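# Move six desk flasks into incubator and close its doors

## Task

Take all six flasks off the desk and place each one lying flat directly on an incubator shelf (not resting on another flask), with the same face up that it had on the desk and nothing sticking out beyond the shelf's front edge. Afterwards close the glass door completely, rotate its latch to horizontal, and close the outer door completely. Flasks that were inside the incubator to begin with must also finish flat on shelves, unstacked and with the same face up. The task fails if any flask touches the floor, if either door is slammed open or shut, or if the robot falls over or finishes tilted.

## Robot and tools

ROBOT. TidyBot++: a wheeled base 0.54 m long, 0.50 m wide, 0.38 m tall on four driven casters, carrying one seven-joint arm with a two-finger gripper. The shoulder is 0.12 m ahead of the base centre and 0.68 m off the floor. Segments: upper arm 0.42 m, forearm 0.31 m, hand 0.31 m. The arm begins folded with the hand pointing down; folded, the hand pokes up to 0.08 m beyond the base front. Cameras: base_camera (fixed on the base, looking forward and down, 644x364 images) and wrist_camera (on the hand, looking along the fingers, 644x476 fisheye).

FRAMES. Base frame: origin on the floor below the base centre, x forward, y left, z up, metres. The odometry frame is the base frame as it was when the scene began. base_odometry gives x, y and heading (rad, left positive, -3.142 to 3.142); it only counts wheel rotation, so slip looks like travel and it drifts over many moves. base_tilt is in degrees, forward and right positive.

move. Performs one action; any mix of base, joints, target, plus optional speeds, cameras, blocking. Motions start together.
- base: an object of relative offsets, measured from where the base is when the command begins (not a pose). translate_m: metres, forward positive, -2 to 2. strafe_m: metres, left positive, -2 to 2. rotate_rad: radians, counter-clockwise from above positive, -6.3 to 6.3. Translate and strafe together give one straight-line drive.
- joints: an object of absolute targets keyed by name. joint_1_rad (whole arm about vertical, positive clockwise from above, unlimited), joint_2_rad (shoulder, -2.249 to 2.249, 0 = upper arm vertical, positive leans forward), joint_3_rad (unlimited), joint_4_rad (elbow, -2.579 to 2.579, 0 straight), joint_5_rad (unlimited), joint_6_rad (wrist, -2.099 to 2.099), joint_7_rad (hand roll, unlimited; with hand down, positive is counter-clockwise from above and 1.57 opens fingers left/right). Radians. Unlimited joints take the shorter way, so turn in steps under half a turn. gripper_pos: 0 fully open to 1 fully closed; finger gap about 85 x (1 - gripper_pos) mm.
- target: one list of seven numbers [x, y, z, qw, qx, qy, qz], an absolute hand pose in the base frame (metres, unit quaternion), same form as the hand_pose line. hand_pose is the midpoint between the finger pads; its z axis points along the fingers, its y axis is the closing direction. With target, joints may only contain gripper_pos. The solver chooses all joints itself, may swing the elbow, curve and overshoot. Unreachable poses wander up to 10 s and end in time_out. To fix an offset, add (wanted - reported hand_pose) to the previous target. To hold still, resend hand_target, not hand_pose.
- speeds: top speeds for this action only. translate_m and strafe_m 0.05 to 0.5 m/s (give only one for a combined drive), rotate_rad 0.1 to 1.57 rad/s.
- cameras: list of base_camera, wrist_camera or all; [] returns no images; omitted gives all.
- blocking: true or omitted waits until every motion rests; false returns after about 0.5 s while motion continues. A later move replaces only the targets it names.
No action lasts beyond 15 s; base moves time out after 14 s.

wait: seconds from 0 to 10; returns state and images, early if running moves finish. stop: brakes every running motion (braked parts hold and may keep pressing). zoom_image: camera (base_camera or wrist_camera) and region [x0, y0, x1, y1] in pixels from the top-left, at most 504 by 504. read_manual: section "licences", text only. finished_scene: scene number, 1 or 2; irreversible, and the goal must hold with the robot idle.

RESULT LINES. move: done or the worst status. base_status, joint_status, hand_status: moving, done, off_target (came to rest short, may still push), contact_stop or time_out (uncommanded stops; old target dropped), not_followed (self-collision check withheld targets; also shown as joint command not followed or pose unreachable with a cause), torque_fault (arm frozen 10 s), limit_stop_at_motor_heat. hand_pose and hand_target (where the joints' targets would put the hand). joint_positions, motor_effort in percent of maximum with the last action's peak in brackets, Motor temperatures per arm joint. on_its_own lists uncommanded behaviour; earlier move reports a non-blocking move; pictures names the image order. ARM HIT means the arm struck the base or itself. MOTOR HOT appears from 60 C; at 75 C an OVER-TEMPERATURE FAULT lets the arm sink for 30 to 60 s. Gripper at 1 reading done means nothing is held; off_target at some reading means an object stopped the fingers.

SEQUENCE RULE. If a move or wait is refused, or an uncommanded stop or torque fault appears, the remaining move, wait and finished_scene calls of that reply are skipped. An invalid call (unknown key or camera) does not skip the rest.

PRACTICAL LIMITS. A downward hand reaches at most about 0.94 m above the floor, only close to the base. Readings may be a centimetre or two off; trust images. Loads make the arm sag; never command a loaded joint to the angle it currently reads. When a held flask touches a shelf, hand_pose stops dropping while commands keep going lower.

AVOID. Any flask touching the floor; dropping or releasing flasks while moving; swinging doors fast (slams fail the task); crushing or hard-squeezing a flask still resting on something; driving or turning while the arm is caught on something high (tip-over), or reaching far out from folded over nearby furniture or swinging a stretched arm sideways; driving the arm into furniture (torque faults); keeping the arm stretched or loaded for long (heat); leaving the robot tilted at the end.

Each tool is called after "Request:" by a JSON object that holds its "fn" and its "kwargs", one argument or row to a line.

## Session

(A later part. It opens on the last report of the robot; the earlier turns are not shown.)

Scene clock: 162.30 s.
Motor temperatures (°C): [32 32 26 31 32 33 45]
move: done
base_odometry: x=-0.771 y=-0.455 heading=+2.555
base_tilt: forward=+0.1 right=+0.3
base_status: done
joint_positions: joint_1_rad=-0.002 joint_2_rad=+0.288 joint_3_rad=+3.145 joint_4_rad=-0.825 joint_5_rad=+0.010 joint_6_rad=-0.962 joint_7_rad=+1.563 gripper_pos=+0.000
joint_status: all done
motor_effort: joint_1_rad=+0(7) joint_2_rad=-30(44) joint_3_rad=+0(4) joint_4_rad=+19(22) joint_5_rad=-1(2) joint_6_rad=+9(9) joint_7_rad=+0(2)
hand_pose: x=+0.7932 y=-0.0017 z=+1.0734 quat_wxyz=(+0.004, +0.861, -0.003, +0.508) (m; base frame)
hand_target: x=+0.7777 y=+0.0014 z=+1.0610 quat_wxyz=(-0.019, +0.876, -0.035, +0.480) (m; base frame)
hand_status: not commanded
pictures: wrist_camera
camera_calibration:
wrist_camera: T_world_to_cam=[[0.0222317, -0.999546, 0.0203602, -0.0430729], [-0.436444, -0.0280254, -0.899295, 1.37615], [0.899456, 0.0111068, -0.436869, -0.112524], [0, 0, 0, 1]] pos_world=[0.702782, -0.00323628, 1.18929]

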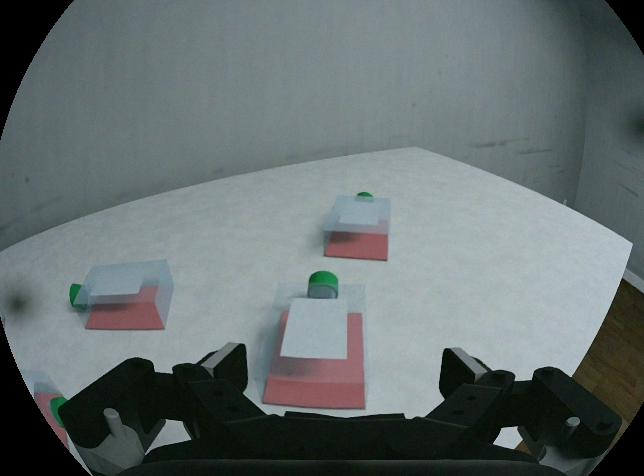

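Request:
{"fn": "move", "kwargs": {
  "base": {"translate_m": 0.046, "strafe_m": 0.0185},
  "joints": {"joint_2_rad": 0.301, "joint_4_rad": -0.957, "joint_6_rad": -0.755},
  "cameras": ["wrist_camera"]
}}

Request:
{"fn": "zoom_image", "kwargs": {
  "camera": "wrist_camera",
  "region": [224, 250, 464, 430]
}}

Scene clock: 166.33 s.
Motor temperatures (°C): [32 32 26 31 32 33 45]
move: done
base_odometry: x=-0.819 y=-0.446 heading=+2.555
base_tilt: forward=+0.0 right=+0.3
base_status: done
joint_positions: joint_1_rad=-0.002 joint_2_rad=+0.314 joint_3_rad=+3.145 joint_4_rad=-0.951 joint_5_rad=+0.010 joint_6_rad=-0.826 joint_7_rad=+1.563 gripper_pos=+0.000
joint_status: all done
motor_effort: joint_1_rad=-1(2) joint_2_rad=-31(36) joint_3_rad=+0(1) joint_4_rad=+19(22) joint_5_rad=+0(1) joint_6_rad=+8(10) joint_7_rad=+0(1)
hand_pose: x=+0.8189 y=-0.0012 z=+1.0220 quat_wxyz=(+0.003, +0.865, -0.003, +0.502) (m; base frame)
hand_target: x=+0.8242 y=+0.0014 z=+1.0472 quat_wxyz=(-0.022, +0.844, -0.034, +0.534) (m; base frame)
hand_status: not commanded
pictures: wrist_camera
camera_calibration:
wrist_camera: T_world_to_cam=[[0.0241539, -0.999497, 0.020537, -0.0438684], [-0.449934, -0.0292133, -0.892584, 1.34538], [0.892735, 0.0123191, -0.450413, -0.138726], [0, 0, 0, 1]] pos_world=[0.730238, -0.00283421, 1.13928]

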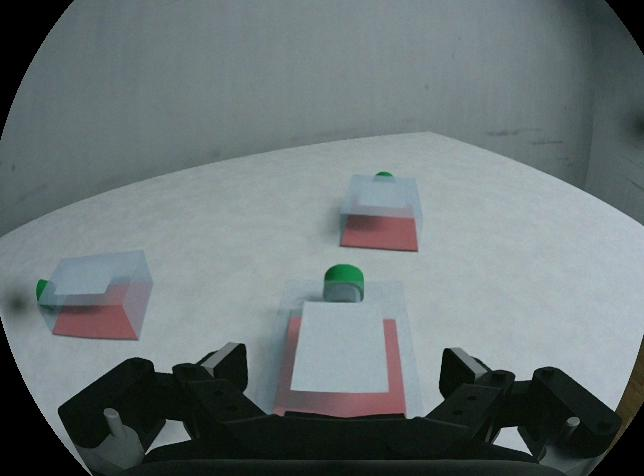

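Scaled by 2.100.

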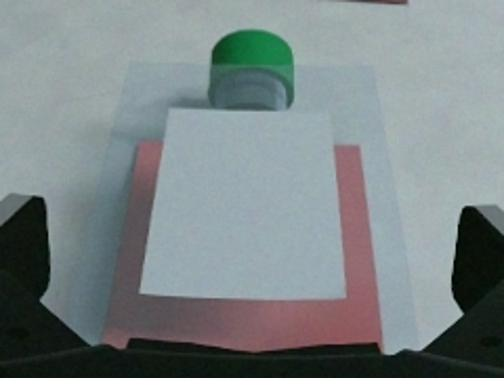

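Request:
{"fn": "move", "kwargs": {
  "base": {"strafe_m": 0.027, "rotate_rad": -0.03},
  "cameras": ["wrist_camera"]
}}

Request:
{"fn": "zoom_image", "kwargs": {
  "camera": "wrist_camera",
  "region": [224, 250, 464, 430]
}}

Scene clock: 167.43 s.
Motor temperatures (°C): [32 33 26 31 32 33 45]
move: done
base_odometry: x=-0.835 y=-0.468 heading=+2.525
base_tilt: forward=+0.1 right=+0.3
base_status: done
joint_positions: joint_1_rad=-0.002 joint_2_rad=+0.314 joint_3_rad=+3.144 joint_4_rad=-0.951 joint_5_rad=+0.010 joint_6_rad=-0.826 joint_7_rad=+1.563 gripper_pos=+0.000
joint_status: not commanded
motor_effort: joint_1_rad=+0(5) joint_2_rad=-32(34) joint_3_rad=+0(3) joint_4_rad=+19(20) joint_5_rad=-1(2) joint_6_rad=+9(9) joint_7_rad=+0(1)
hand_pose: x=+0.8188 y=-0.0012 z=+1.0222 quat_wxyz=(+0.003, +0.865, -0.003, +0.502) (m; base frame)
hand_target: x=+0.8242 y=+0.0014 z=+1.0472 quat_wxyz=(-0.022, +0.844, -0.034, +0.534) (m; base frame)
hand_status: not commanded
pictures: wrist_camera
camera_calibration:
wrist_camera: T_world_to_cam=[[0.0242363, -0.999496, 0.0204979, -0.0438858], [-0.449653, -0.0292116, -0.892726, 1.34547], [0.892875, 0.0124194, -0.450134, -0.138966], [0, 0, 0, 1]] pos_world=[0.730138, -0.00283434, 1.13948]

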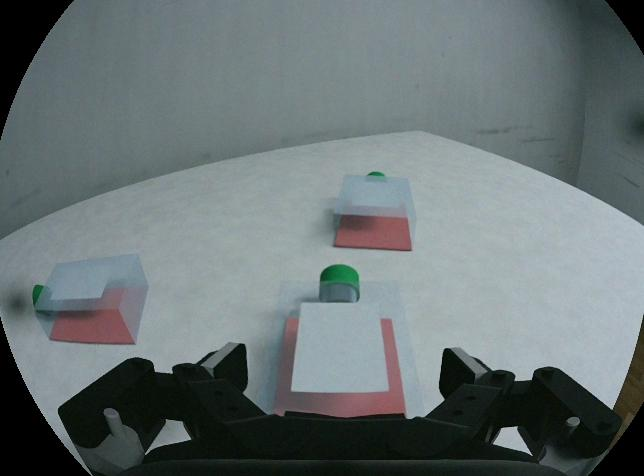

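Scaled by 2.100.

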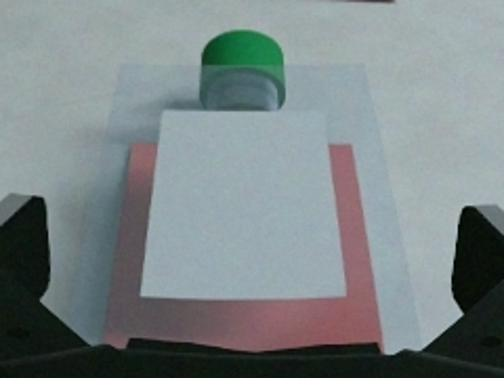

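Request:
{"fn": "move", "kwargs": {
  "base": {"strafe_m": 0.0028},
  "cameras": ["wrist_camera"]
}}

Request:
{"fn": "move", "kwargs": {
  "joints": {"joint_2_rad": 0.298, "joint_4_rad": -1.095, "joint_6_rad": -0.616},
  "cameras": ["wrist_camera"]
}}

Request:
{"fn": "zoom_image", "kwargs": {
  "camera": "wrist_camera",
  "region": [224, 250, 464, 430]
}}

Scene clock: 168.23 s.
Motor temperatures (°C): [32 33 26 31 32 33 45]
move: done
base_odometry: x=-0.836 y=-0.470 heading=+2.525
base_tilt: forward=+0.0 right=+0.3
base_status: done
joint_positions: joint_1_rad=-0.001 joint_2_rad=+0.314 joint_3_rad=+3.144 joint_4_rad=-0.951 joint_5_rad=+0.010 joint_6_rad=-0.826 joint_7_rad=+1.563 gripper_pos=+0.000
joint_status: not commanded
motor_effort: joint_1_rad=+0(4) joint_2_rad=-32(33) joint_3_rad=+1(3) joint_4_rad=+19(20) joint_5_rad=-1(1) joint_6_rad=+9(9) joint_7_rad=+0(1)
hand_pose: x=+0.8188 y=-0.0018 z=+1.0223 quat_wxyz=(+0.004, +0.865, -0.003, +0.502) (m; base frame)
hand_target: x=+0.8242 y=+0.0014 z=+1.0472 quat_wxyz=(-0.022, +0.844, -0.034, +0.534) (m; base frame)
hand_status: not commanded
pictures: wrist_camera
camera_calibration:
wrist_camera: T_world_to_cam=[[0.0233408, -0.999517, 0.0205116, -0.043845], [-0.44964, -0.0288205, -0.892745, 1.34542], [0.892905, 0.0116146, -0.450096, -0.138934], [0, 0, 0, 1]] pos_world=[0.730034, -0.00343451, 1.13948]

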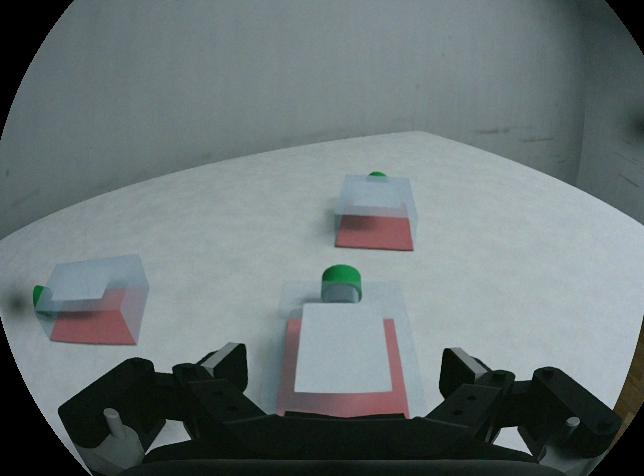

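Scene clock: 169.53 s.
Motor temperatures (°C): [32 33 26 31 32 33 45]
move: done
base_odometry: x=-0.836 y=-0.470 heading=+2.525
base_tilt: forward=+0.0 right=+0.3
base_status: not commanded
joint_positions: joint_1_rad=-0.001 joint_2_rad=+0.311 joint_3_rad=+3.144 joint_4_rad=-1.084 joint_5_rad=+0.010 joint_6_rad=-0.698 joint_7_rad=+1.563 gripper_pos=+0.000
joint_status: all done
motor_effort: joint_1_rad=-1(1) joint_2_rad=-32(34) joint_3_rad=+0(1) joint_4_rad=+20(22) joint_5_rad=-1(1) joint_6_rad=+9(9) joint_7_rad=+0(1)
hand_pose: x=+0.8273 y=-0.0016 z=+0.9822 quat_wxyz=(+0.003, +0.866, -0.002, +0.501) (m; base frame)
hand_target: x=+0.8338 y=+0.0014 z=+1.0075 quat_wxyz=(-0.022, +0.843, -0.034, +0.536) (m; base frame)
hand_status: not commanded
pictures: wrist_camera
camera_calibration:
wrist_camera: T_world_to_cam=[[0.0246395, -0.999482, 0.0207125, -0.0442116], [-0.451434, -0.0296101, -0.891813, 1.31407], [0.891964, 0.0126235, -0.45193, -0.162048], [0, 0, 0, 1]] pos_world=[0.738846, -0.00323339, 1.09958]

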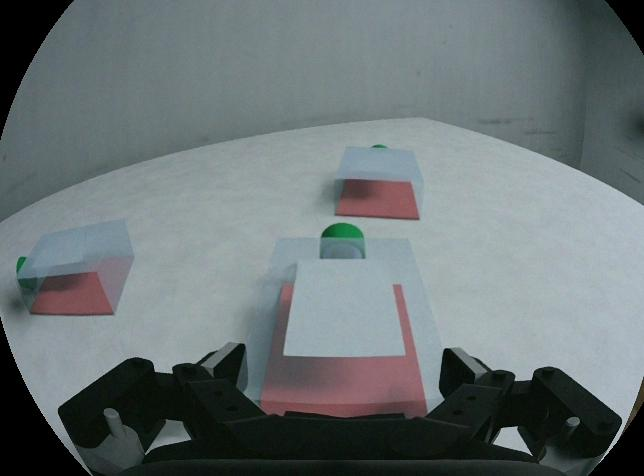

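Scaled by 2.100.

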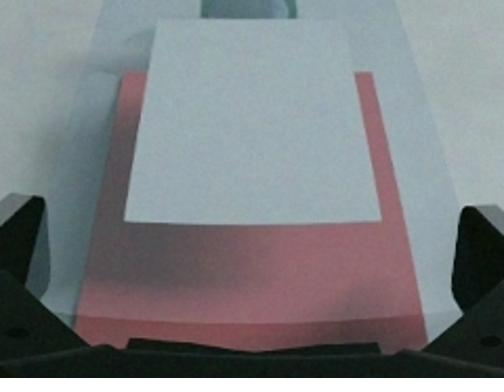

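Request:
{"fn": "move", "kwargs": {
  "joints": {"gripper_pos": 0.2},
  "cameras": []
}}

Request:
{"fn": "move", "kwargs": {
  "joints": {"joint_2_rad": 0.24, "joint_4_rad": -1.085, "joint_6_rad": -0.82, "gripper_pos": 0.25},
  "cameras": ["wrist_camera"]
}}

Scene clock: 170.33 s.
Motor temperatures (°C): [32 33 26 31 32 33 45]
move: off_target
base_odometry: x=-0.836 y=-0.470 heading=+2.525
base_tilt: forward=+0.1 right=+0.3
base_status: not commanded
joint_positions: joint_1_rad=-0.001 joint_2_rad=+0.311 joint_3_rad=+3.144 joint_4_rad=-1.084 joint_5_rad=+0.010 joint_6_rad=-0.695 joint_7_rad=+1.563 gripper_pos=+0.054
joint_status: gripper_pos off_target (ended at +0.054, target +0.200)
motor_effort: joint_1_rad=+0(1) joint_2_rad=-31(34) joint_3_rad=+0(0) joint_4_rad=+20(21) joint_5_rad=-1(1) joint_6_rad=+9(9) joint_7_rad=+1(1)
hand_pose: x=+0.8274 y=-0.0016 z=+0.9832 quat_wxyz=(+0.003, +0.865, -0.002, +0.502) (m; base frame)
hand_target: x=+0.8338 y=+0.0014 z=+1.0075 quat_wxyz=(-0.022, +0.843, -0.034, +0.536) (m; base frame)
hand_status: not commanded
pictures: none
No camera images: "cameras" was empty.

Scene clock: 171.20 s.
Motor temperatures (°C): [32 33 26 31 32 33 45]
move: off_target
base_odometry: x=-0.836 y=-0.470 heading=+2.525
base_tilt: forward=+0.0 right=+0.3
base_status: not commanded
joint_positions: joint_1_rad=-0.001 joint_2_rad=+0.252 joint_3_rad=+3.144 joint_4_rad=-1.083 joint_5_rad=+0.010 joint_6_rad=-0.780 joint_7_rad=+1.563 gripper_pos=+0.054
joint_status: gripper_pos off_target (ended at +0.054, target +0.250); the others done
motor_effort: joint_1_rad=+0(1) joint_2_rad=-31(35) joint_3_rad=+0(1) joint_4_rad=+20(22) joint_5_rad=-1(1) joint_6_rad=+9(10) joint_7_rad=+0(1)
hand_pose: x=+0.7957 y=-0.0018 z=+1.0017 quat_wxyz=(+0.004, +0.871, -0.003, +0.491) (m; base frame)
hand_target: x=+0.7853 y=+0.0014 z=+0.9979 quat_wxyz=(-0.019, +0.878, -0.035, +0.478) (m; base frame)
hand_status: not commanded
pictures: wrist_camera
camera_calibration:
wrist_camera: T_world_to_cam=[[0.0242365, -0.99951, 0.0198251, -0.0428644], [-0.471457, -0.0289148, -0.881415, 1.32273], [0.881556, 0.0120157, -0.471926, -0.0967238], [0, 0, 0, 1]] pos_world=[0.709916, -0.00343473, 1.12108]

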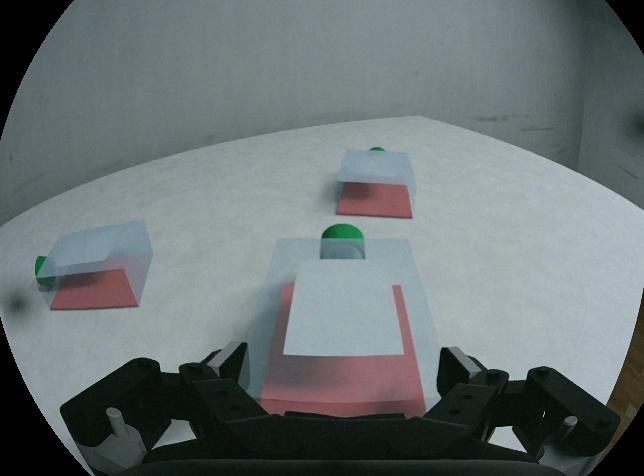

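Request:
{"fn": "move", "kwargs": {
  "base": {"translate_m": -0.07, "strafe_m": -1.954, "rotate_rad": -0.976},
  "speeds": {"strafe_m": 0.5, "rotate_rad": 0.6},
  "joints": {"joint_2_rad": 0.28, "joint_4_rad": -0.82, "joint_6_rad": -1.04},
  "cameras": ["wrist_camera"]
}}

Scene clock: 177.60 s.
Motor temperatures (°C): [32 33 26 31 32 33 45]
move: done
base_odometry: x=+0.351 y=+1.083 heading=+1.548
base_tilt: forward=+0.1 right=+0.4
base_status: done
joint_positions: joint_1_rad=+0.003 joint_2_rad=+0.296 joint_3_rad=+3.140 joint_4_rad=-0.834 joint_5_rad=+0.010 joint_6_rad=-0.968 joint_7_rad=+1.563 gripper_pos=+0.054
joint_status: all done
motor_effort: joint_1_rad=+0(5) joint_2_rad=-31(34) joint_3_rad=+0(4) joint_4_rad=+19(22) joint_5_rad=-1(2) joint_6_rad=+9(11) joint_7_rad=+0(1)
hand_pose: x=+0.7951 y=-0.0019 z=+1.0616 quat_wxyz=(+0.003, +0.867, -0.004, +0.498) (m; base frame)
hand_target: x=+0.7777 y=+0.0014 z=+1.0610 quat_wxyz=(-0.019, +0.876, -0.035, +0.480) (m; base frame)
hand_status: not commanded
pictures: wrist_camera
camera_calibration:
wrist_camera: T_world_to_cam=[[0.0230996, -0.999566, 0.0182804, -0.0416383], [-0.456641, -0.0268156, -0.889247, 1.37171], [0.889351, 0.0121936, -0.457062, -0.0898625], [0, 0, 0, 1]] pos_world=[0.707258, -0.00374133, 1.17947]

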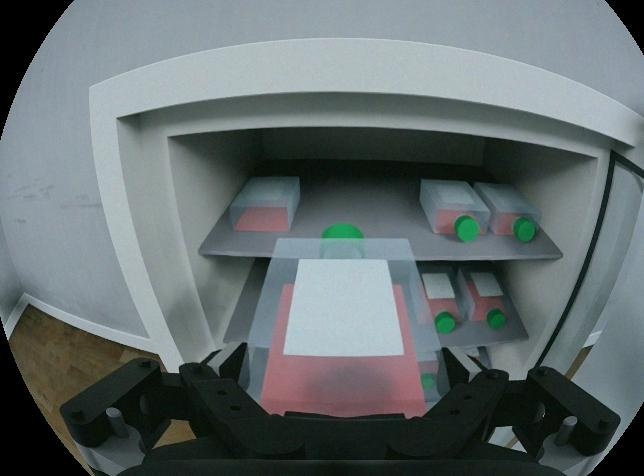

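Request:
{"fn": "move", "kwargs": {
  "base": {"translate_m": 0.2375},
  "speeds": {"translate_m": 0.3},
  "joints": {"joint_2_rad": 0.452, "joint_4_rad": -0.808, "joint_6_rad": -0.72},
  "cameras": ["wrist_camera"]
}}

Scene clock: 179.63 s.
Motor temperatures (°C): [32 33 26 31 32 33 45]
move: done
base_odometry: x=+0.357 y=+1.321 heading=+1.548
base_tilt: forward=+0.0 right=+0.3
base_status: done
joint_positions: joint_1_rad=+0.003 joint_2_rad=+0.481 joint_3_rad=+3.140 joint_4_rad=-0.821 joint_5_rad=+0.010 joint_6_rad=-0.794 joint_7_rad=+1.563 gripper_pos=+0.054
joint_status: all done
motor_effort: joint_1_rad=-1(2) joint_2_rad=-39(46) joint_3_rad=+0(1) joint_4_rad=+21(27) joint_5_rad=+0(1) joint_6_rad=+10(15) joint_7_rad=+0(1)
hand_pose: x=+0.8861 y=-0.0018 z=+0.9826 quat_wxyz=(+0.003, +0.866, -0.003, +0.500) (m; base frame)
hand_target: x=+0.8877 y=+0.0014 z=+1.0326 quat_wxyz=(-0.022, +0.835, -0.034, +0.548) (m; base frame)
hand_status: not commanded
pictures: wrist_camera
camera_calibration:
wrist_camera: T_world_to_cam=[[0.0245709, -0.999524, 0.0186769, -0.0438924], [-0.453963, -0.0278009, -0.890586, 1.34194], [0.890681, 0.0134039, -0.45443, -0.21072], [0, 0, 0, 1]] pos_world=[0.797955, -0.00373987, 1.10018]

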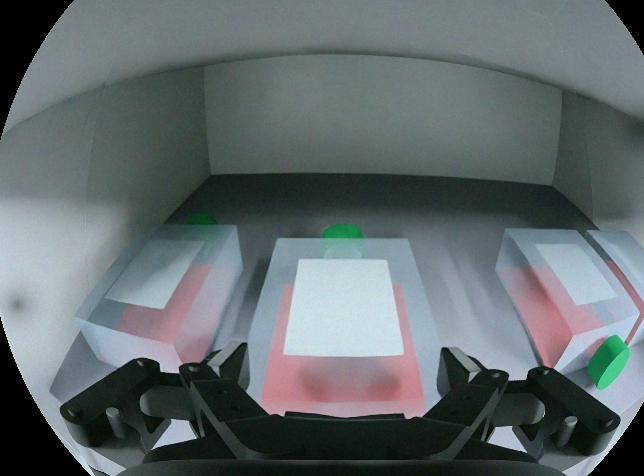

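Request:
{"fn": "move", "kwargs": {
  "joints": {"joint_2_rad": 0.472},
  "cameras": []
}}

Request:
{"fn": "zoom_image", "kwargs": {
  "camera": "wrist_camera",
  "region": [60, 200, 460, 430]
}}

Scene clock: 180.60 s.
Motor temperatures (°C): [32 33 26 31 32 33 45]
move: done
base_odometry: x=+0.357 y=+1.321 heading=+1.548
base_tilt: forward=+0.1 right=+0.3
base_status: not commanded
joint_positions: joint_1_rad=+0.003 joint_2_rad=+0.483 joint_3_rad=+3.140 joint_4_rad=-0.820 joint_5_rad=+0.010 joint_6_rad=-0.794 joint_7_rad=+1.563 gripper_pos=+0.054
joint_status: all done
motor_effort: joint_1_rad=-1(1) joint_2_rad=-39(41) joint_3_rad=+0(1) joint_4_rad=+20(22) joint_5_rad=+0(1) joint_6_rad=+9(11) joint_7_rad=+1(1)
hand_pose: x=+0.8869 y=-0.0018 z=+0.9812 quat_wxyz=(+0.003, +0.867, -0.003, +0.499) (m; base frame)
hand_target: x=+0.8945 y=+0.0014 z=+1.0172 quat_wxyz=(-0.022, +0.841, -0.034, +0.540) (m; base frame)
hand_status: not commanded
pictures: none
No camera images: "cameras" was empty.

Scaled by 1.260.

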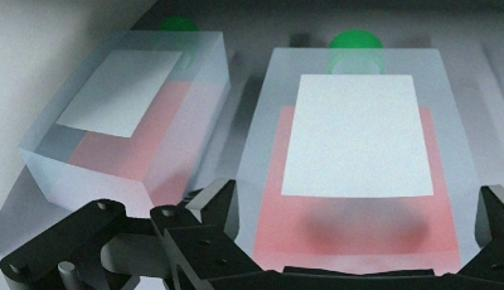

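Request:
{"fn": "move", "kwargs": {
  "joints": {"joint_2_rad": 0.484},
  "cameras": []
}}

Request:
{"fn": "move", "kwargs": {
  "joints": {"joint_2_rad": 0.494},
  "cameras": ["wrist_camera"]
}}

Scene clock: 181.27 s.
Motor temperatures (°C): [32 33 26 31 32 33 45]
move: done
base_odometry: x=+0.357 y=+1.321 heading=+1.548
base_tilt: forward=+0.1 right=+0.3
base_status: not commanded
joint_positions: joint_1_rad=+0.003 joint_2_rad=+0.488 joint_3_rad=+3.140 joint_4_rad=-0.819 joint_5_rad=+0.010 joint_6_rad=-0.792 joint_7_rad=+1.563 gripper_pos=+0.054
joint_status: all done
motor_effort: joint_1_rad=-1(1) joint_2_rad=-38(40) joint_3_rad=+0(1) joint_4_rad=+20(21) joint_5_rad=-1(1) joint_6_rad=+9(9) joint_7_rad=+0(1)
hand_pose: x=+0.8884 y=-0.0018 z=+0.9786 quat_wxyz=(+0.003, +0.867, -0.003, +0.498) (m; base frame)
hand_target: x=+0.8985 y=+0.0014 z=+1.0078 quat_wxyz=(-0.022, +0.844, -0.034, +0.535) (m; base frame)
hand_status: not commanded
pictures: none
No camera images: "cameras" was empty.

Scene clock: 181.73 s.
Motor temperatures (°C): [32 33 26 31 32 33 45]
move: done
base_odometry: x=+0.357 y=+1.321 heading=+1.548
base_tilt: forward=+0.2 right=+0.3
base_status: not commanded
joint_positions: joint_1_rad=+0.003 joint_2_rad=+0.490 joint_3_rad=+3.140 joint_4_rad=-0.818 joint_5_rad=+0.010 joint_6_rad=-0.791 joint_7_rad=+1.563 gripper_pos=+0.054
joint_status: all done
motor_effort: joint_1_rad=+0(1) joint_2_rad=-37(39) joint_3_rad=+0(0) joint_4_rad=+19(20) joint_5_rad=+0(1) joint_6_rad=+8(9) joint_7_rad=+0(1)
hand_pose: x=+0.8893 y=-0.0018 z=+0.9782 quat_wxyz=(+0.003, +0.867, -0.003, +0.498) (m; base frame)
hand_target: x=+0.9017 y=+0.0014 z=+1.0000 quat_wxyz=(-0.021, +0.847, -0.034, +0.531) (m; base frame)
hand_status: not commanded
pictures: wrist_camera
camera_calibration:
wrist_camera: T_world_to_cam=[[0.024723, -0.999522, 0.0185468, -0.0438859], [-0.456986, -0.0278003, -0.889039, 1.34074], [0.88913, 0.0135041, -0.457455, -0.211195], [0, 0, 0, 1]] pos_world=[0.801566, -0.00374, 1.09617]

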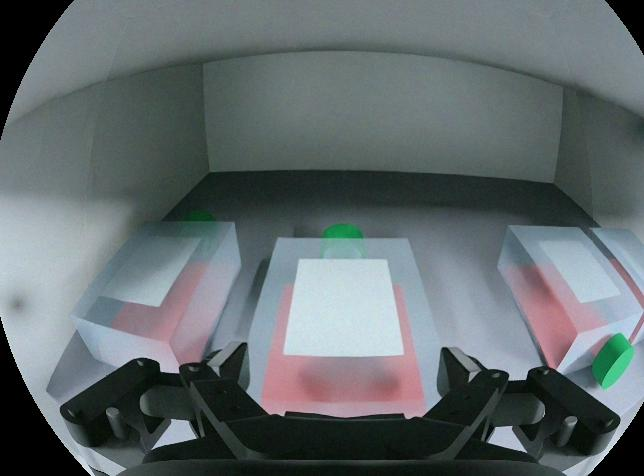

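Request:
{"fn": "move", "kwargs": {
  "joints": {"joint_2_rad": 0.504},
  "cameras": []
}}

Scene clock: 182.40 s.
Motor temperatures (°C): [32 33 26 31 32 33 45]
move: done
base_odometry: x=+0.357 y=+1.321 heading=+1.548
base_tilt: forward=+0.1 right=+0.4
base_status: not commanded
joint_positions: joint_1_rad=+0.003 joint_2_rad=+0.492 joint_3_rad=+3.140 joint_4_rad=-0.815 joint_5_rad=+0.010 joint_6_rad=-0.791 joint_7_rad=+1.563 gripper_pos=+0.054
joint_status: all done
motor_effort: joint_1_rad=+0(1) joint_2_rad=-36(38) joint_3_rad=+0(1) joint_4_rad=+19(19) joint_5_rad=-1(1) joint_6_rad=+8(8) joint_7_rad=+0(1)
hand_pose: x=+0.8904 y=-0.0018 z=+0.9779 quat_wxyz=(+0.003, +0.867, -0.003, +0.499) (m; base frame)
hand_target: x=+0.9049 y=+0.0014 z=+0.9922 quat_wxyz=(-0.021, +0.849, -0.034, +0.526) (m; base frame)
hand_status: not commanded
pictures: none
No camera images: "cameras" was empty.

Request:
{"fn": "move", "kwargs": {
  "joints": {"joint_2_rad": 0.482, "gripper_pos": 0},
  "cameras": ["wrist_camera"]
}}

Request:
{"fn": "move", "kwargs": {
  "base": {"translate_m": -0.09},
  "speeds": {"translate_m": 0.2},
  "cameras": ["wrist_camera"]
}}

Request:
{"fn": "move", "kwargs": {
  "joints": {"gripper_pos": 1},
  "cameras": []
}}

Request:
{"fn": "move", "kwargs": {
  "base": {"translate_m": 0.085},
  "speeds": {"translate_m": 0.12},
  "cameras": ["wrist_camera"]
}}

Scene clock: 183.33 s.
Motor temperatures (°C): [32 33 26 31 32 33 45]
move: done
base_odometry: x=+0.357 y=+1.321 heading=+1.548
base_tilt: forward=+0.0 right=+0.4
base_status: not commanded
joint_positions: joint_1_rad=+0.003 joint_2_rad=+0.492 joint_3_rad=+3.140 joint_4_rad=-0.815 joint_5_rad=+0.010 joint_6_rad=-0.791 joint_7_rad=+1.563 gripper_pos=+0.000
joint_status: all done
motor_effort: joint_1_rad=-1(1) joint_2_rad=-38(40) joint_3_rad=+0(1) joint_4_rad=+19(20) joint_5_rad=-1(1) joint_6_rad=+9(9) joint_7_rad=+1(1)
hand_pose: x=+0.8903 y=-0.0018 z=+0.9783 quat_wxyz=(+0.003, +0.867, -0.003, +0.499) (m; base frame)
hand_target: x=+0.8979 y=+0.0014 z=+1.0094 quat_wxyz=(-0.022, +0.843, -0.034, +0.536) (m; base frame)
hand_status: not commanded
pictures: wrist_camera
camera_calibration:
wrist_camera: T_world_to_cam=[[0.0246987, -0.999522, 0.0185805, -0.0439235], [-0.455793, -0.0278009, -0.889651, 1.34078], [0.889743, 0.0135044, -0.456262, -0.213836], [0, 0, 0, 1]] pos_world=[0.802462, -0.00373999, 1.09607]

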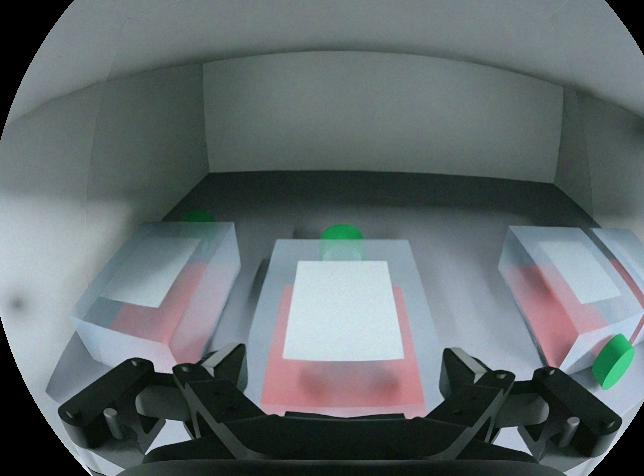

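Scene clock: 184.67 s.
Motor temperatures (°C): [32 33 26 31 32 33 45]
move: done
base_odometry: x=+0.355 y=+1.231 heading=+1.549
base_tilt: forward=+0.1 right=+0.4
base_status: done
joint_positions: joint_1_rad=+0.003 joint_2_rad=+0.488 joint_3_rad=+3.140 joint_4_rad=-0.814 joint_5_rad=+0.010 joint_6_rad=-0.790 joint_7_rad=+1.563 gripper_pos=+0.000
joint_status: not commanded
motor_effort: joint_1_rad=-1(2) joint_2_rad=-38(42) joint_3_rad=+0(1) joint_4_rad=+19(20) joint_5_rad=+0(1) joint_6_rad=+8(9) joint_7_rad=+0(1)
hand_pose: x=+0.8892 y=-0.0017 z=+0.9815 quat_wxyz=(+0.003, +0.866, -0.003, +0.501) (m; base frame)
hand_target: x=+0.8979 y=+0.0014 z=+1.0094 quat_wxyz=(-0.022, +0.843, -0.034, +0.536) (m; base frame)
hand_status: not commanded
pictures: wrist_camera
camera_calibration:
wrist_camera: T_world_to_cam=[[0.0246185, -0.999522, 0.0186862, -0.0438877], [-0.451969, -0.0278007, -0.8916, 1.34162], [0.891694, 0.0135043, -0.452437, -0.216889], [0, 0, 0, 1]] pos_world=[0.800848, -0.00364, 1.09888]

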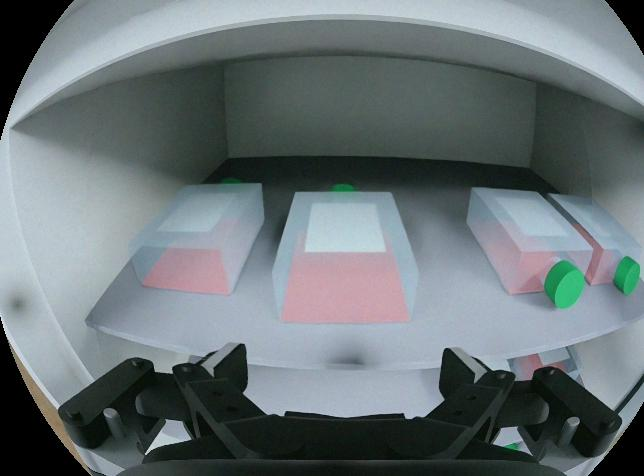

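Scene clock: 185.77 s.
Motor temperatures (°C): [32 33 26 31 32 33 45]
move: done
base_odometry: x=+0.355 y=+1.231 heading=+1.549
base_tilt: forward=+0.1 right=+0.3
base_status: not commanded
joint_positions: joint_1_rad=+0.003 joint_2_rad=+0.488 joint_3_rad=+3.140 joint_4_rad=-0.814 joint_5_rad=+0.010 joint_6_rad=-0.790 joint_7_rad=+1.563 gripper_pos=+0.999
joint_status: all done
motor_effort: joint_1_rad=+0(1) joint_2_rad=-38(39) joint_3_rad=+0(1) joint_4_rad=+20(20) joint_5_rad=+0(1) joint_6_rad=+9(9) joint_7_rad=+0(1)
hand_pose: x=+0.8892 y=-0.0017 z=+0.9815 quat_wxyz=(+0.003, +0.866, -0.003, +0.501) (m; base frame)
hand_target: x=+0.8979 y=+0.0014 z=+1.0094 quat_wxyz=(-0.022, +0.843, -0.034, +0.536) (m; base frame)
hand_status: not commanded
pictures: none
No camera images: "cameras" was empty.

Scene clock: 187.07 s.
Motor temperatures (°C): [32 33 26 31 32 33 45]
move: done
base_odometry: x=+0.357 y=+1.316 heading=+1.547
base_tilt: forward=+0.1 right=+0.3
base_status: done
joint_positions: joint_1_rad=+0.003 joint_2_rad=+0.492 joint_3_rad=+3.140 joint_4_rad=-0.814 joint_5_rad=+0.010 joint_6_rad=-0.790 joint_7_rad=+1.563 gripper_pos=+0.999
joint_status: not commanded
motor_effort: joint_1_rad=-1(2) joint_2_rad=-38(41) joint_3_rad=+0(1) joint_4_rad=+20(21) joint_5_rad=+0(1) joint_6_rad=+9(9) joint_7_rad=+0(1)
hand_pose: x=+0.8905 y=-0.0017 z=+0.9782 quat_wxyz=(+0.003, +0.867, -0.003, +0.499) (m; base frame)
hand_target: x=+0.8979 y=+0.0014 z=+1.0094 quat_wxyz=(-0.022, +0.843, -0.034, +0.536) (m; base frame)
hand_status: not commanded
pictures: wrist_camera
camera_calibration:
wrist_camera: T_world_to_cam=[[0.0246945, -0.999522, 0.0185814, -0.0438219], [-0.455673, -0.027798, -0.889713, 1.34071], [0.889804, 0.013504, -0.456142, -0.214153], [0, 0, 0, 1]] pos_world=[0.802561, -0.00364, 1.09597]

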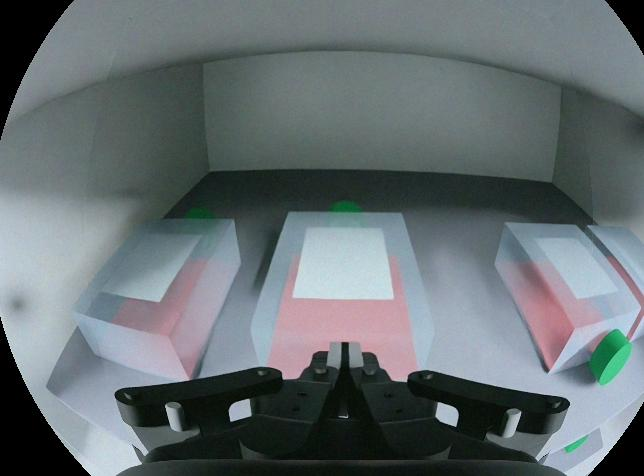

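Request:
{"fn": "move", "kwargs": {
  "base": {"translate_m": -0.33},
  "cameras": []
}}

Request:
{"fn": "move", "kwargs": {
  "base": {"translate_m": -1.395, "strafe_m": 1.317, "rotate_rad": 0.913},
  "speeds": {"rotate_rad": 0.9},
  "joints": {"joint_2_rad": 0.28, "joint_4_rad": -0.82, "joint_6_rad": -1.04, "gripper_pos": 0},
  "cameras": ["wrist_camera"]
}}

Request:
{"fn": "zoom_image", "kwargs": {
  "camera": "wrist_camera",
  "region": [200, 230, 440, 410]
}}

Scene clock: 190.13 s.
Motor temperatures (°C): [32 33 26 31 32 33 45]
move: done
base_odometry: x=+0.349 y=+0.986 heading=+1.546
base_tilt: forward=+0.0 right=+0.3
base_status: done
joint_positions: joint_1_rad=+0.002 joint_2_rad=+0.487 joint_3_rad=+3.140 joint_4_rad=-0.814 joint_5_rad=+0.010 joint_6_rad=-0.790 joint_7_rad=+1.563 gripper_pos=+0.999
joint_status: not commanded
motor_effort: joint_1_rad=-1(3) joint_2_rad=-38(42) joint_3_rad=+0(2) joint_4_rad=+20(21) joint_5_rad=-1(1) joint_6_rad=+9(9) joint_7_rad=+0(1)
hand_pose: x=+0.8890 y=-0.0011 z=+0.9827 quat_wxyz=(+0.002, +0.865, -0.002, +0.501) (m; base frame)
hand_target: x=+0.8979 y=+0.0014 z=+1.0094 quat_wxyz=(-0.022, +0.843, -0.034, +0.536) (m; base frame)
hand_status: not commanded
pictures: none
No camera images: "cameras" was empty.

Scene clock: 194.67 s.
Motor temperatures (°C): [32 33 26 31 32 33 45]
move: done
base_odometry: x=-1.002 y=-0.377 heading=+2.460
base_tilt: forward=+0.1 right=+0.3
base_status: done
joint_positions: joint_1_rad=-0.003 joint_2_rad=+0.288 joint_3_rad=+3.145 joint_4_rad=-0.815 joint_5_rad=+0.010 joint_6_rad=-0.963 joint_7_rad=+1.563 gripper_pos=+0.000
joint_status: all done
motor_effort: joint_1_rad=+0(8) joint_2_rad=-30(45) joint_3_rad=+1(4) joint_4_rad=+18(22) joint_5_rad=+0(2) joint_6_rad=+8(10) joint_7_rad=+1(1)
hand_pose: x=+0.7931 y=-0.0012 z=+1.0792 quat_wxyz=(+0.003, +0.859, -0.003, +0.512) (m; base frame)
hand_target: x=+0.7777 y=+0.0014 z=+1.0610 quat_wxyz=(-0.019, +0.876, -0.035, +0.480) (m; base frame)
hand_status: not commanded
pictures: wrist_camera
camera_calibration:
wrist_camera: T_world_to_cam=[[0.0227403, -0.999527, 0.020682, -0.0434862], [-0.42735, -0.0284206, -0.903639, 1.37884], [0.9038, 0.0117106, -0.427795, -0.123162], [0, 0, 0, 1]] pos_world=[0.701552, -0.00283585, 1.19419]

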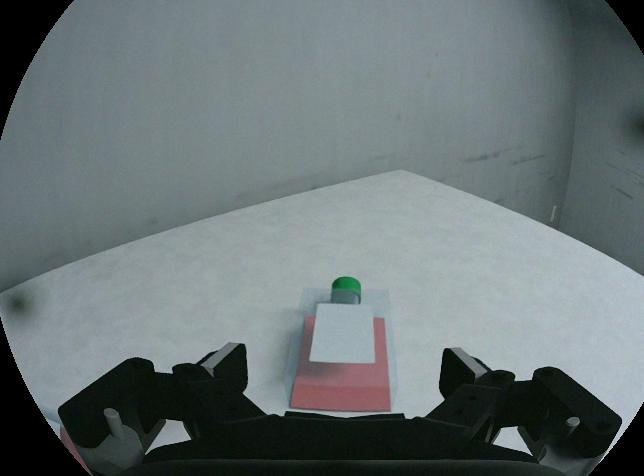

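Scaled by 2.100.

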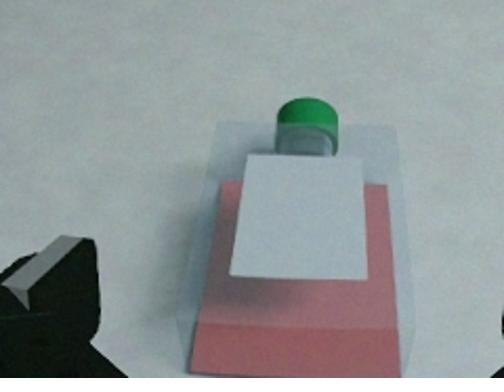

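Request:
{"fn": "move", "kwargs": {
  "base": {"translate_m": 0.05, "strafe_m": 0.014, "rotate_rad": -0.02},
  "joints": {"joint_2_rad": 0.301, "joint_4_rad": -0.957, "joint_6_rad": -0.755},
  "cameras": ["wrist_camera"]
}}

Request:
{"fn": "zoom_image", "kwargs": {
  "camera": "wrist_camera",
  "region": [224, 250, 464, 430]
}}

Scene clock: 196.57 s.
Motor temperatures (°C): [32 33 26 31 32 33 45]
move: done
base_odometry: x=-1.050 y=-0.356 heading=+2.440
base_tilt: forward=+0.1 right=+0.3
base_status: done
joint_positions: joint_1_rad=+0.000 joint_2_rad=+0.314 joint_3_rad=+3.145 joint_4_rad=-0.951 joint_5_rad=+0.010 joint_6_rad=-0.826 joint_7_rad=+1.563 gripper_pos=+0.000
joint_status: all done
motor_effort: joint_1_rad=-1(4) joint_2_rad=-32(38) joint_3_rad=+0(2) joint_4_rad=+19(21) joint_5_rad=-1(1) joint_6_rad=+8(10) joint_7_rad=+1(1)
hand_pose: x=+0.8188 y=-0.0028 z=+1.0219 quat_wxyz=(+0.004, +0.865, -0.004, +0.501) (m; base frame)
hand_target: x=+0.8242 y=+0.0014 z=+1.0472 quat_wxyz=(-0.022, +0.844, -0.034, +0.534) (m; base frame)
hand_status: not commanded
pictures: wrist_camera
camera_calibration:
wrist_camera: T_world_to_cam=[[0.0217458, -0.99955, 0.0206548, -0.0437414], [-0.450209, -0.0282367, -0.892477, 1.34533], [0.892658, 0.0101086, -0.450621, -0.138461], [0, 0, 0, 1]] pos_world=[0.730229, -0.00433437, 1.13918]

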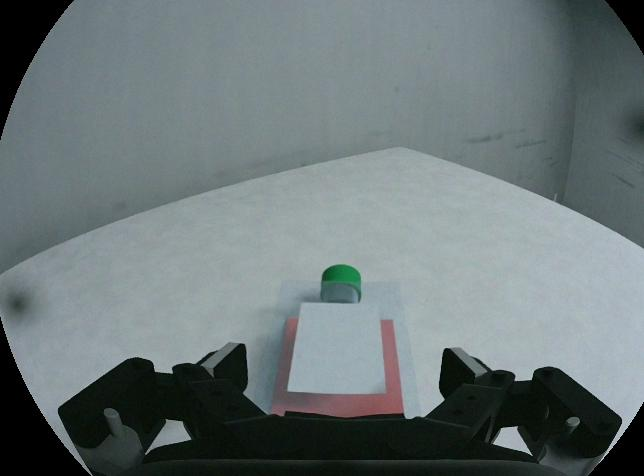

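Scaled by 2.100.

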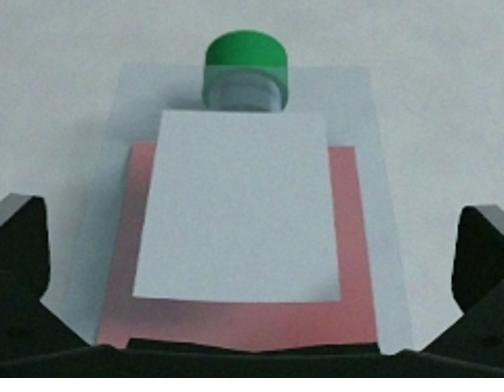

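Request:
{"fn": "move", "kwargs": {
  "base": {"strafe_m": 0.0115, "rotate_rad": -0.01},
  "cameras": ["wrist_camera"]
}}

Request:
{"fn": "zoom_image", "kwargs": {
  "camera": "wrist_camera",
  "region": [224, 250, 464, 430]
}}

Scene clock: 197.47 s.
Motor temperatures (°C): [32 33 26 31 32 33 45]
move: done
base_odometry: x=-1.057 y=-0.365 heading=+2.430
base_tilt: forward=+0.0 right=+0.3
base_status: done
joint_positions: joint_1_rad=+0.001 joint_2_rad=+0.313 joint_3_rad=+3.145 joint_4_rad=-0.951 joint_5_rad=+0.010 joint_6_rad=-0.826 joint_7_rad=+1.563 gripper_pos=+0.000
joint_status: not commanded
motor_effort: joint_1_rad=-1(5) joint_2_rad=-32(34) joint_3_rad=+0(3) joint_4_rad=+19(20) joint_5_rad=-1(2) joint_6_rad=+9(9) joint_7_rad=+1(1)
hand_pose: x=+0.8186 y=-0.0032 z=+1.0223 quat_wxyz=(+0.004, +0.865, -0.004, +0.502) (m; base frame)
hand_target: x=+0.8242 y=+0.0014 z=+1.0472 quat_wxyz=(-0.022, +0.844, -0.034, +0.534) (m; base frame)
hand_status: not commanded
pictures: wrist_camera
camera_calibration:
wrist_camera: T_world_to_cam=[[0.0212411, -0.999562, 0.0205857, -0.0435942], [-0.449705, -0.0279421, -0.89274, 1.34538], [0.892924, 0.00970526, -0.450102, -0.138839], [0, 0, 0, 1]] pos_world=[0.729925, -0.00463475, 1.13948]

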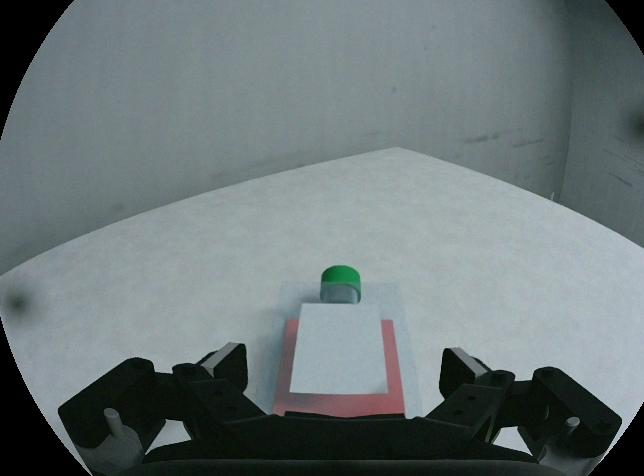

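Scaled by 2.100.

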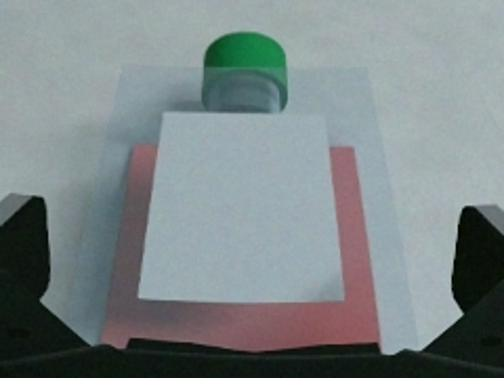

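Request:
{"fn": "move", "kwargs": {
  "base": {"strafe_m": 0.0035},
  "cameras": []
}}

Request:
{"fn": "move", "kwargs": {
  "joints": {"joint_2_rad": 0.298, "joint_4_rad": -1.095, "joint_6_rad": -0.616},
  "cameras": ["wrist_camera"]
}}

Request:
{"fn": "zoom_image", "kwargs": {
  "camera": "wrist_camera",
  "region": [224, 250, 464, 430]
}}

Scene clock: 198.17 s.
Motor temperatures (°C): [32 33 26 31 32 33 45]
move: done
base_odometry: x=-1.060 y=-0.367 heading=+2.430
base_tilt: forward=+0.1 right=+0.3
base_status: done
joint_positions: joint_1_rad=+0.001 joint_2_rad=+0.313 joint_3_rad=+3.145 joint_4_rad=-0.951 joint_5_rad=+0.010 joint_6_rad=-0.826 joint_7_rad=+1.563 gripper_pos=+0.000
joint_status: not commanded
motor_effort: joint_1_rad=+0(4) joint_2_rad=-32(35) joint_3_rad=+0(3) joint_4_rad=+20(20) joint_5_rad=+0(1) joint_6_rad=+9(9) joint_7_rad=+0(1)
hand_pose: x=+0.8184 y=-0.0034 z=+1.0228 quat_wxyz=(+0.004, +0.865, -0.004, +0.502) (m; base frame)
hand_target: x=+0.8242 y=+0.0014 z=+1.0472 quat_wxyz=(-0.022, +0.844, -0.034, +0.534) (m; base frame)
hand_status: not commanded
pictures: none
No camera images: "cameras" was empty.

Scene clock: 199.47 s.
Motor temperatures (°C): [32 33 26 31 32 33 45]
move: done
base_odometry: x=-1.060 y=-0.367 heading=+2.430
base_tilt: forward=+0.0 right=+0.4
base_status: not commanded
joint_positions: joint_1_rad=+0.001 joint_2_rad=+0.311 joint_3_rad=+3.145 joint_4_rad=-1.084 joint_5_rad=+0.010 joint_6_rad=-0.697 joint_7_rad=+1.563 gripper_pos=+0.000
joint_status: all done
motor_effort: joint_1_rad=+0(1) joint_2_rad=-32(35) joint_3_rad=+0(1) joint_4_rad=+20(21) joint_5_rad=-1(1) joint_6_rad=+9(10) joint_7_rad=+1(1)
hand_pose: x=+0.8272 y=-0.0032 z=+0.9826 quat_wxyz=(+0.004, +0.865, -0.003, +0.501) (m; base frame)
hand_target: x=+0.8338 y=+0.0014 z=+1.0075 quat_wxyz=(-0.022, +0.843, -0.034, +0.536) (m; base frame)
hand_status: not commanded
pictures: wrist_camera
camera_calibration:
wrist_camera: T_world_to_cam=[[0.0222151, -0.999536, 0.020853, -0.0440761], [-0.450992, -0.0286344, -0.892068, 1.31416], [0.892251, 0.0104128, -0.451419, -0.162489], [0, 0, 0, 1]] pos_world=[0.738634, -0.00473355, 1.09989]

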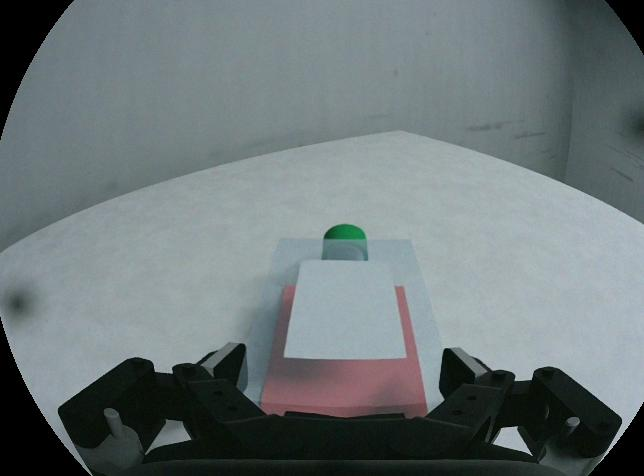

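Scaled by 2.100.

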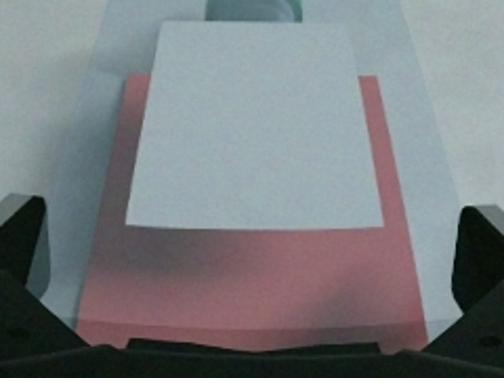

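Request:
{"fn": "move", "kwargs": {
  "joints": {"gripper_pos": 0.2},
  "cameras": []
}}

Request:
{"fn": "move", "kwargs": {
  "joints": {"joint_2_rad": 0.24, "joint_4_rad": -1.085, "joint_6_rad": -0.82, "gripper_pos": 0.25},
  "cameras": ["wrist_camera"]
}}

Scene clock: 200.53 s.
Motor temperatures (°C): [32 33 26 31 32 33 45]
move: off_target
base_odometry: x=-1.060 y=-0.367 heading=+2.430
base_tilt: forward=+0.1 right=+0.4
base_status: not commanded
joint_positions: joint_1_rad=+0.001 joint_2_rad=+0.310 joint_3_rad=+3.145 joint_4_rad=-1.084 joint_5_rad=+0.010 joint_6_rad=-0.695 joint_7_rad=+1.563 gripper_pos=+0.053
joint_status: gripper_pos off_target (ended at +0.053, target +0.200)
motor_effort: joint_1_rad=-1(1) joint_2_rad=-32(33) joint_3_rad=+0(0) joint_4_rad=+20(21) joint_5_rad=-1(1) joint_6_rad=+9(9) joint_7_rad=+0(1)
hand_pose: x=+0.8274 y=-0.0032 z=+0.9836 quat_wxyz=(+0.004, +0.865, -0.003, +0.502) (m; base frame)
hand_target: x=+0.8338 y=+0.0014 z=+1.0075 quat_wxyz=(-0.022, +0.843, -0.034, +0.536) (m; base frame)
hand_status: not commanded
pictures: none
No camera images: "cameras" was empty.

Scene clock: 201.40 s.
Motor temperatures (°C): [32 33 26 31 32 33 45]
move: off_target
base_odometry: x=-1.060 y=-0.367 heading=+2.430
base_tilt: forward=+0.1 right=+0.3
base_status: not commanded
joint_positions: joint_1_rad=+0.001 joint_2_rad=+0.252 joint_3_rad=+3.145 joint_4_rad=-1.083 joint_5_rad=+0.010 joint_6_rad=-0.781 joint_7_rad=+1.563 gripper_pos=+0.053
joint_status: gripper_pos off_target (ended at +0.053, target +0.250); the others done
motor_effort: joint_1_rad=-1(1) joint_2_rad=-31(35) joint_3_rad=+0(1) joint_4_rad=+20(21) joint_5_rad=+0(1) joint_6_rad=+9(10) joint_7_rad=-1(1)
hand_pose: x=+0.7957 y=-0.0034 z=+1.0016 quat_wxyz=(+0.004, +0.871, -0.004, +0.491) (m; base frame)
hand_target: x=+0.7853 y=+0.0014 z=+0.9979 quat_wxyz=(-0.019, +0.878, -0.035, +0.478) (m; base frame)
hand_status: not commanded
pictures: wrist_camera
camera_calibration:
wrist_camera: T_world_to_cam=[[0.0217846, -0.999564, 0.0199152, -0.0426226], [-0.47173, -0.0278399, -0.881303, 1.32267], [0.881474, 0.00980424, -0.472131, -0.0964688], [0, 0, 0, 1]] pos_world=[0.709907, -0.00483518, 1.12098]

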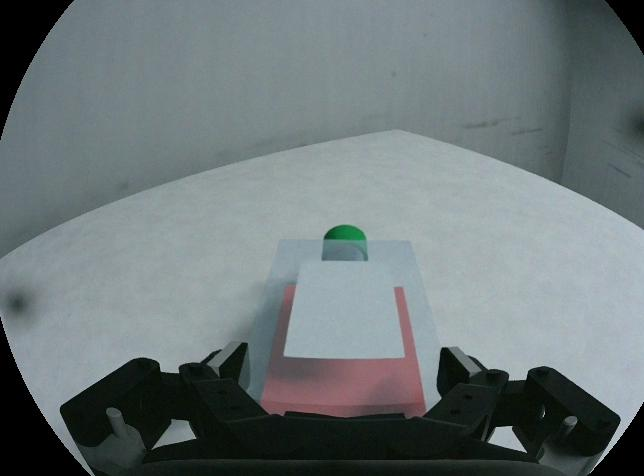

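Request:
{"fn": "move", "kwargs": {
  "base": {"translate_m": -0.008, "strafe_m": -1.964, "rotate_rad": -0.881},
  "speeds": {"strafe_m": 0.5, "rotate_rad": 0.6},
  "joints": {"joint_2_rad": 0.28, "joint_4_rad": -0.82, "joint_6_rad": -1.04},
  "cameras": ["wrist_camera"]
}}

Scene clock: 206.73 s.
Motor temperatures (°C): [32 33 26 31 32 33 45]
move: done
base_odometry: x=+0.229 y=+1.115 heading=+1.548
base_tilt: forward=+0.1 right=+0.2
base_status: done
joint_positions: joint_1_rad=+0.003 joint_2_rad=+0.296 joint_3_rad=+3.140 joint_4_rad=-0.834 joint_5_rad=+0.010 joint_6_rad=-0.968 joint_7_rad=+1.563 gripper_pos=+0.053
joint_status: all done
motor_effort: joint_1_rad=+0(6) joint_2_rad=-31(34) joint_3_rad=+0(4) joint_4_rad=+19(22) joint_5_rad=+0(2) joint_6_rad=+9(10) joint_7_rad=+0(1)
hand_pose: x=+0.7951 y=-0.0020 z=+1.0618 quat_wxyz=(+0.003, +0.867, -0.004, +0.499) (m; base frame)
hand_target: x=+0.7777 y=+0.0014 z=+1.0610 quat_wxyz=(-0.019, +0.876, -0.035, +0.480) (m; base frame)
hand_status: not commanded
pictures: wrist_camera
camera_calibration:
wrist_camera: T_world_to_cam=[[0.0229147, -0.999568, 0.0183841, -0.0417331], [-0.456248, -0.026818, -0.889449, 1.37184], [0.889558, 0.0119938, -0.456665, -0.0903823], [0, 0, 0, 1]] pos_world=[0.707256, -0.00384107, 1.17967]

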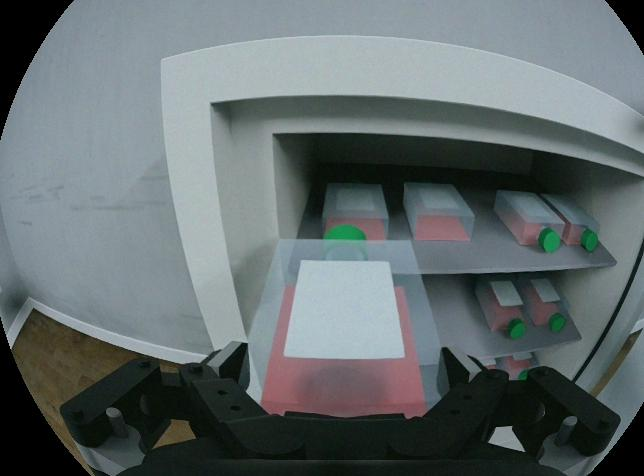

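Request:
{"fn": "move", "kwargs": {
  "base": {"translate_m": -0.11},
  "speeds": {"translate_m": 0.4},
  "joints": {"joint_2_rad": 0.68, "joint_4_rad": -0.903, "joint_6_rad": -0.431},
  "cameras": ["wrist_camera"]
}}

Scene clock: 209.60 s.
Motor temperatures (°C): [32 33 26 31 32 33 45]
move: done
base_odometry: x=+0.227 y=+1.005 heading=+1.548
base_tilt: forward=+0.1 right=+0.3
base_status: done
joint_positions: joint_1_rad=+0.002 joint_2_rad=+0.699 joint_3_rad=+3.140 joint_4_rad=-0.905 joint_5_rad=+0.010 joint_6_rad=-0.515 joint_7_rad=+1.563 gripper_pos=+0.053
joint_status: all done
motor_effort: joint_1_rad=-1(2) joint_2_rad=-46(53) joint_3_rad=-1(1) joint_4_rad=+21(24) joint_5_rad=+0(1) joint_6_rad=+9(10) joint_7_rad=+0(2)
hand_pose: x=+0.9695 y=-0.0009 z=+0.8313 quat_wxyz=(+0.002, +0.872, -0.002, +0.489) (m; base frame)
hand_target: x=+0.9791 y=+0.0014 z=+0.8716 quat_wxyz=(-0.022, +0.845, -0.034, +0.534) (m; base frame)
hand_status: not commanded
pictures: wrist_camera
camera_calibration:
wrist_camera: T_world_to_cam=[[0.0280084, -0.999443, 0.0181412, -0.0450521], [-0.474895, -0.0292735, -0.879556, 1.25622], [0.879597, 0.0160198, -0.47545, -0.325504], [0, 0, 0, 1]] pos_world=[0.884145, -0.00303868, 0.950969]

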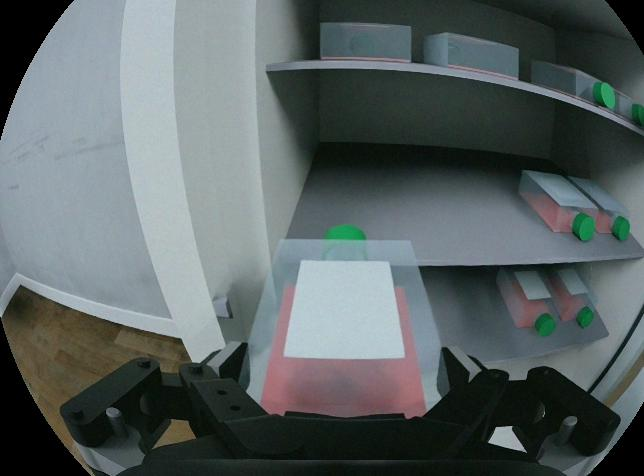

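Request:
{"fn": "move", "kwargs": {
  "base": {"translate_m": 0.226},
  "speeds": {"translate_m": 0.3},
  "joints": {"joint_2_rad": 0.69, "joint_4_rad": -0.975, "joint_6_rad": -0.335},
  "cameras": ["wrist_camera"]
}}

Scene clock: 211.60 s.
Motor temperatures (°C): [32 33 26 31 32 33 45]
move: done
base_odometry: x=+0.232 y=+1.231 heading=+1.548
base_tilt: forward=+0.1 right=+0.4
base_status: done
joint_positions: joint_1_rad=+0.005 joint_2_rad=+0.708 joint_3_rad=+3.144 joint_4_rad=-0.972 joint_5_rad=+0.011 joint_6_rad=-0.413 joint_7_rad=+1.563 gripper_pos=+0.054
joint_status: all done
motor_effort: joint_1_rad=+0(9) joint_2_rad=-46(49) joint_3_rad=+0(6) joint_4_rad=+21(26) joint_5_rad=+0(4) joint_6_rad=+9(15) joint_7_rad=+0(1)
hand_pose: x=+0.9749 y=-0.0058 z=+0.8124 quat_wxyz=(+0.005, +0.865, -0.003, +0.501) (m; base frame)
hand_target: x=+0.9829 y=+0.0014 z=+0.8472 quat_wxyz=(-0.022, +0.841, -0.034, +0.540) (m; base frame)
hand_status: not commanded
pictures: wrist_camera
camera_calibration:
wrist_camera: T_world_to_cam=[[0.0221056, -0.99951, 0.022146, -0.0473122], [-0.451189, -0.0297412, -0.891933, 1.22905], [0.892154, 0.00972469, -0.451626, -0.37085], [0, 0, 0, 1]] pos_world=[0.886434, -0.0071293, 0.929791]

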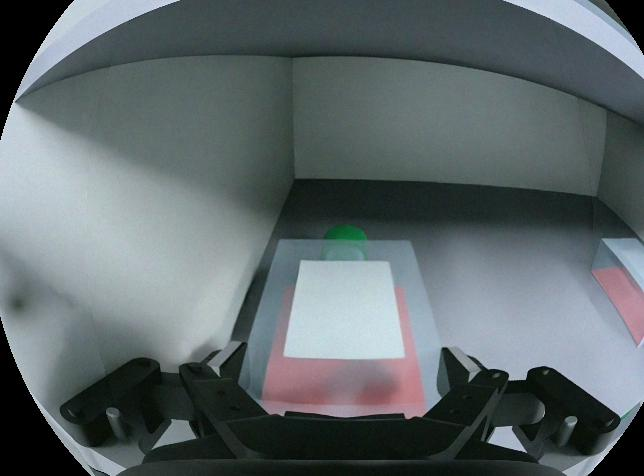

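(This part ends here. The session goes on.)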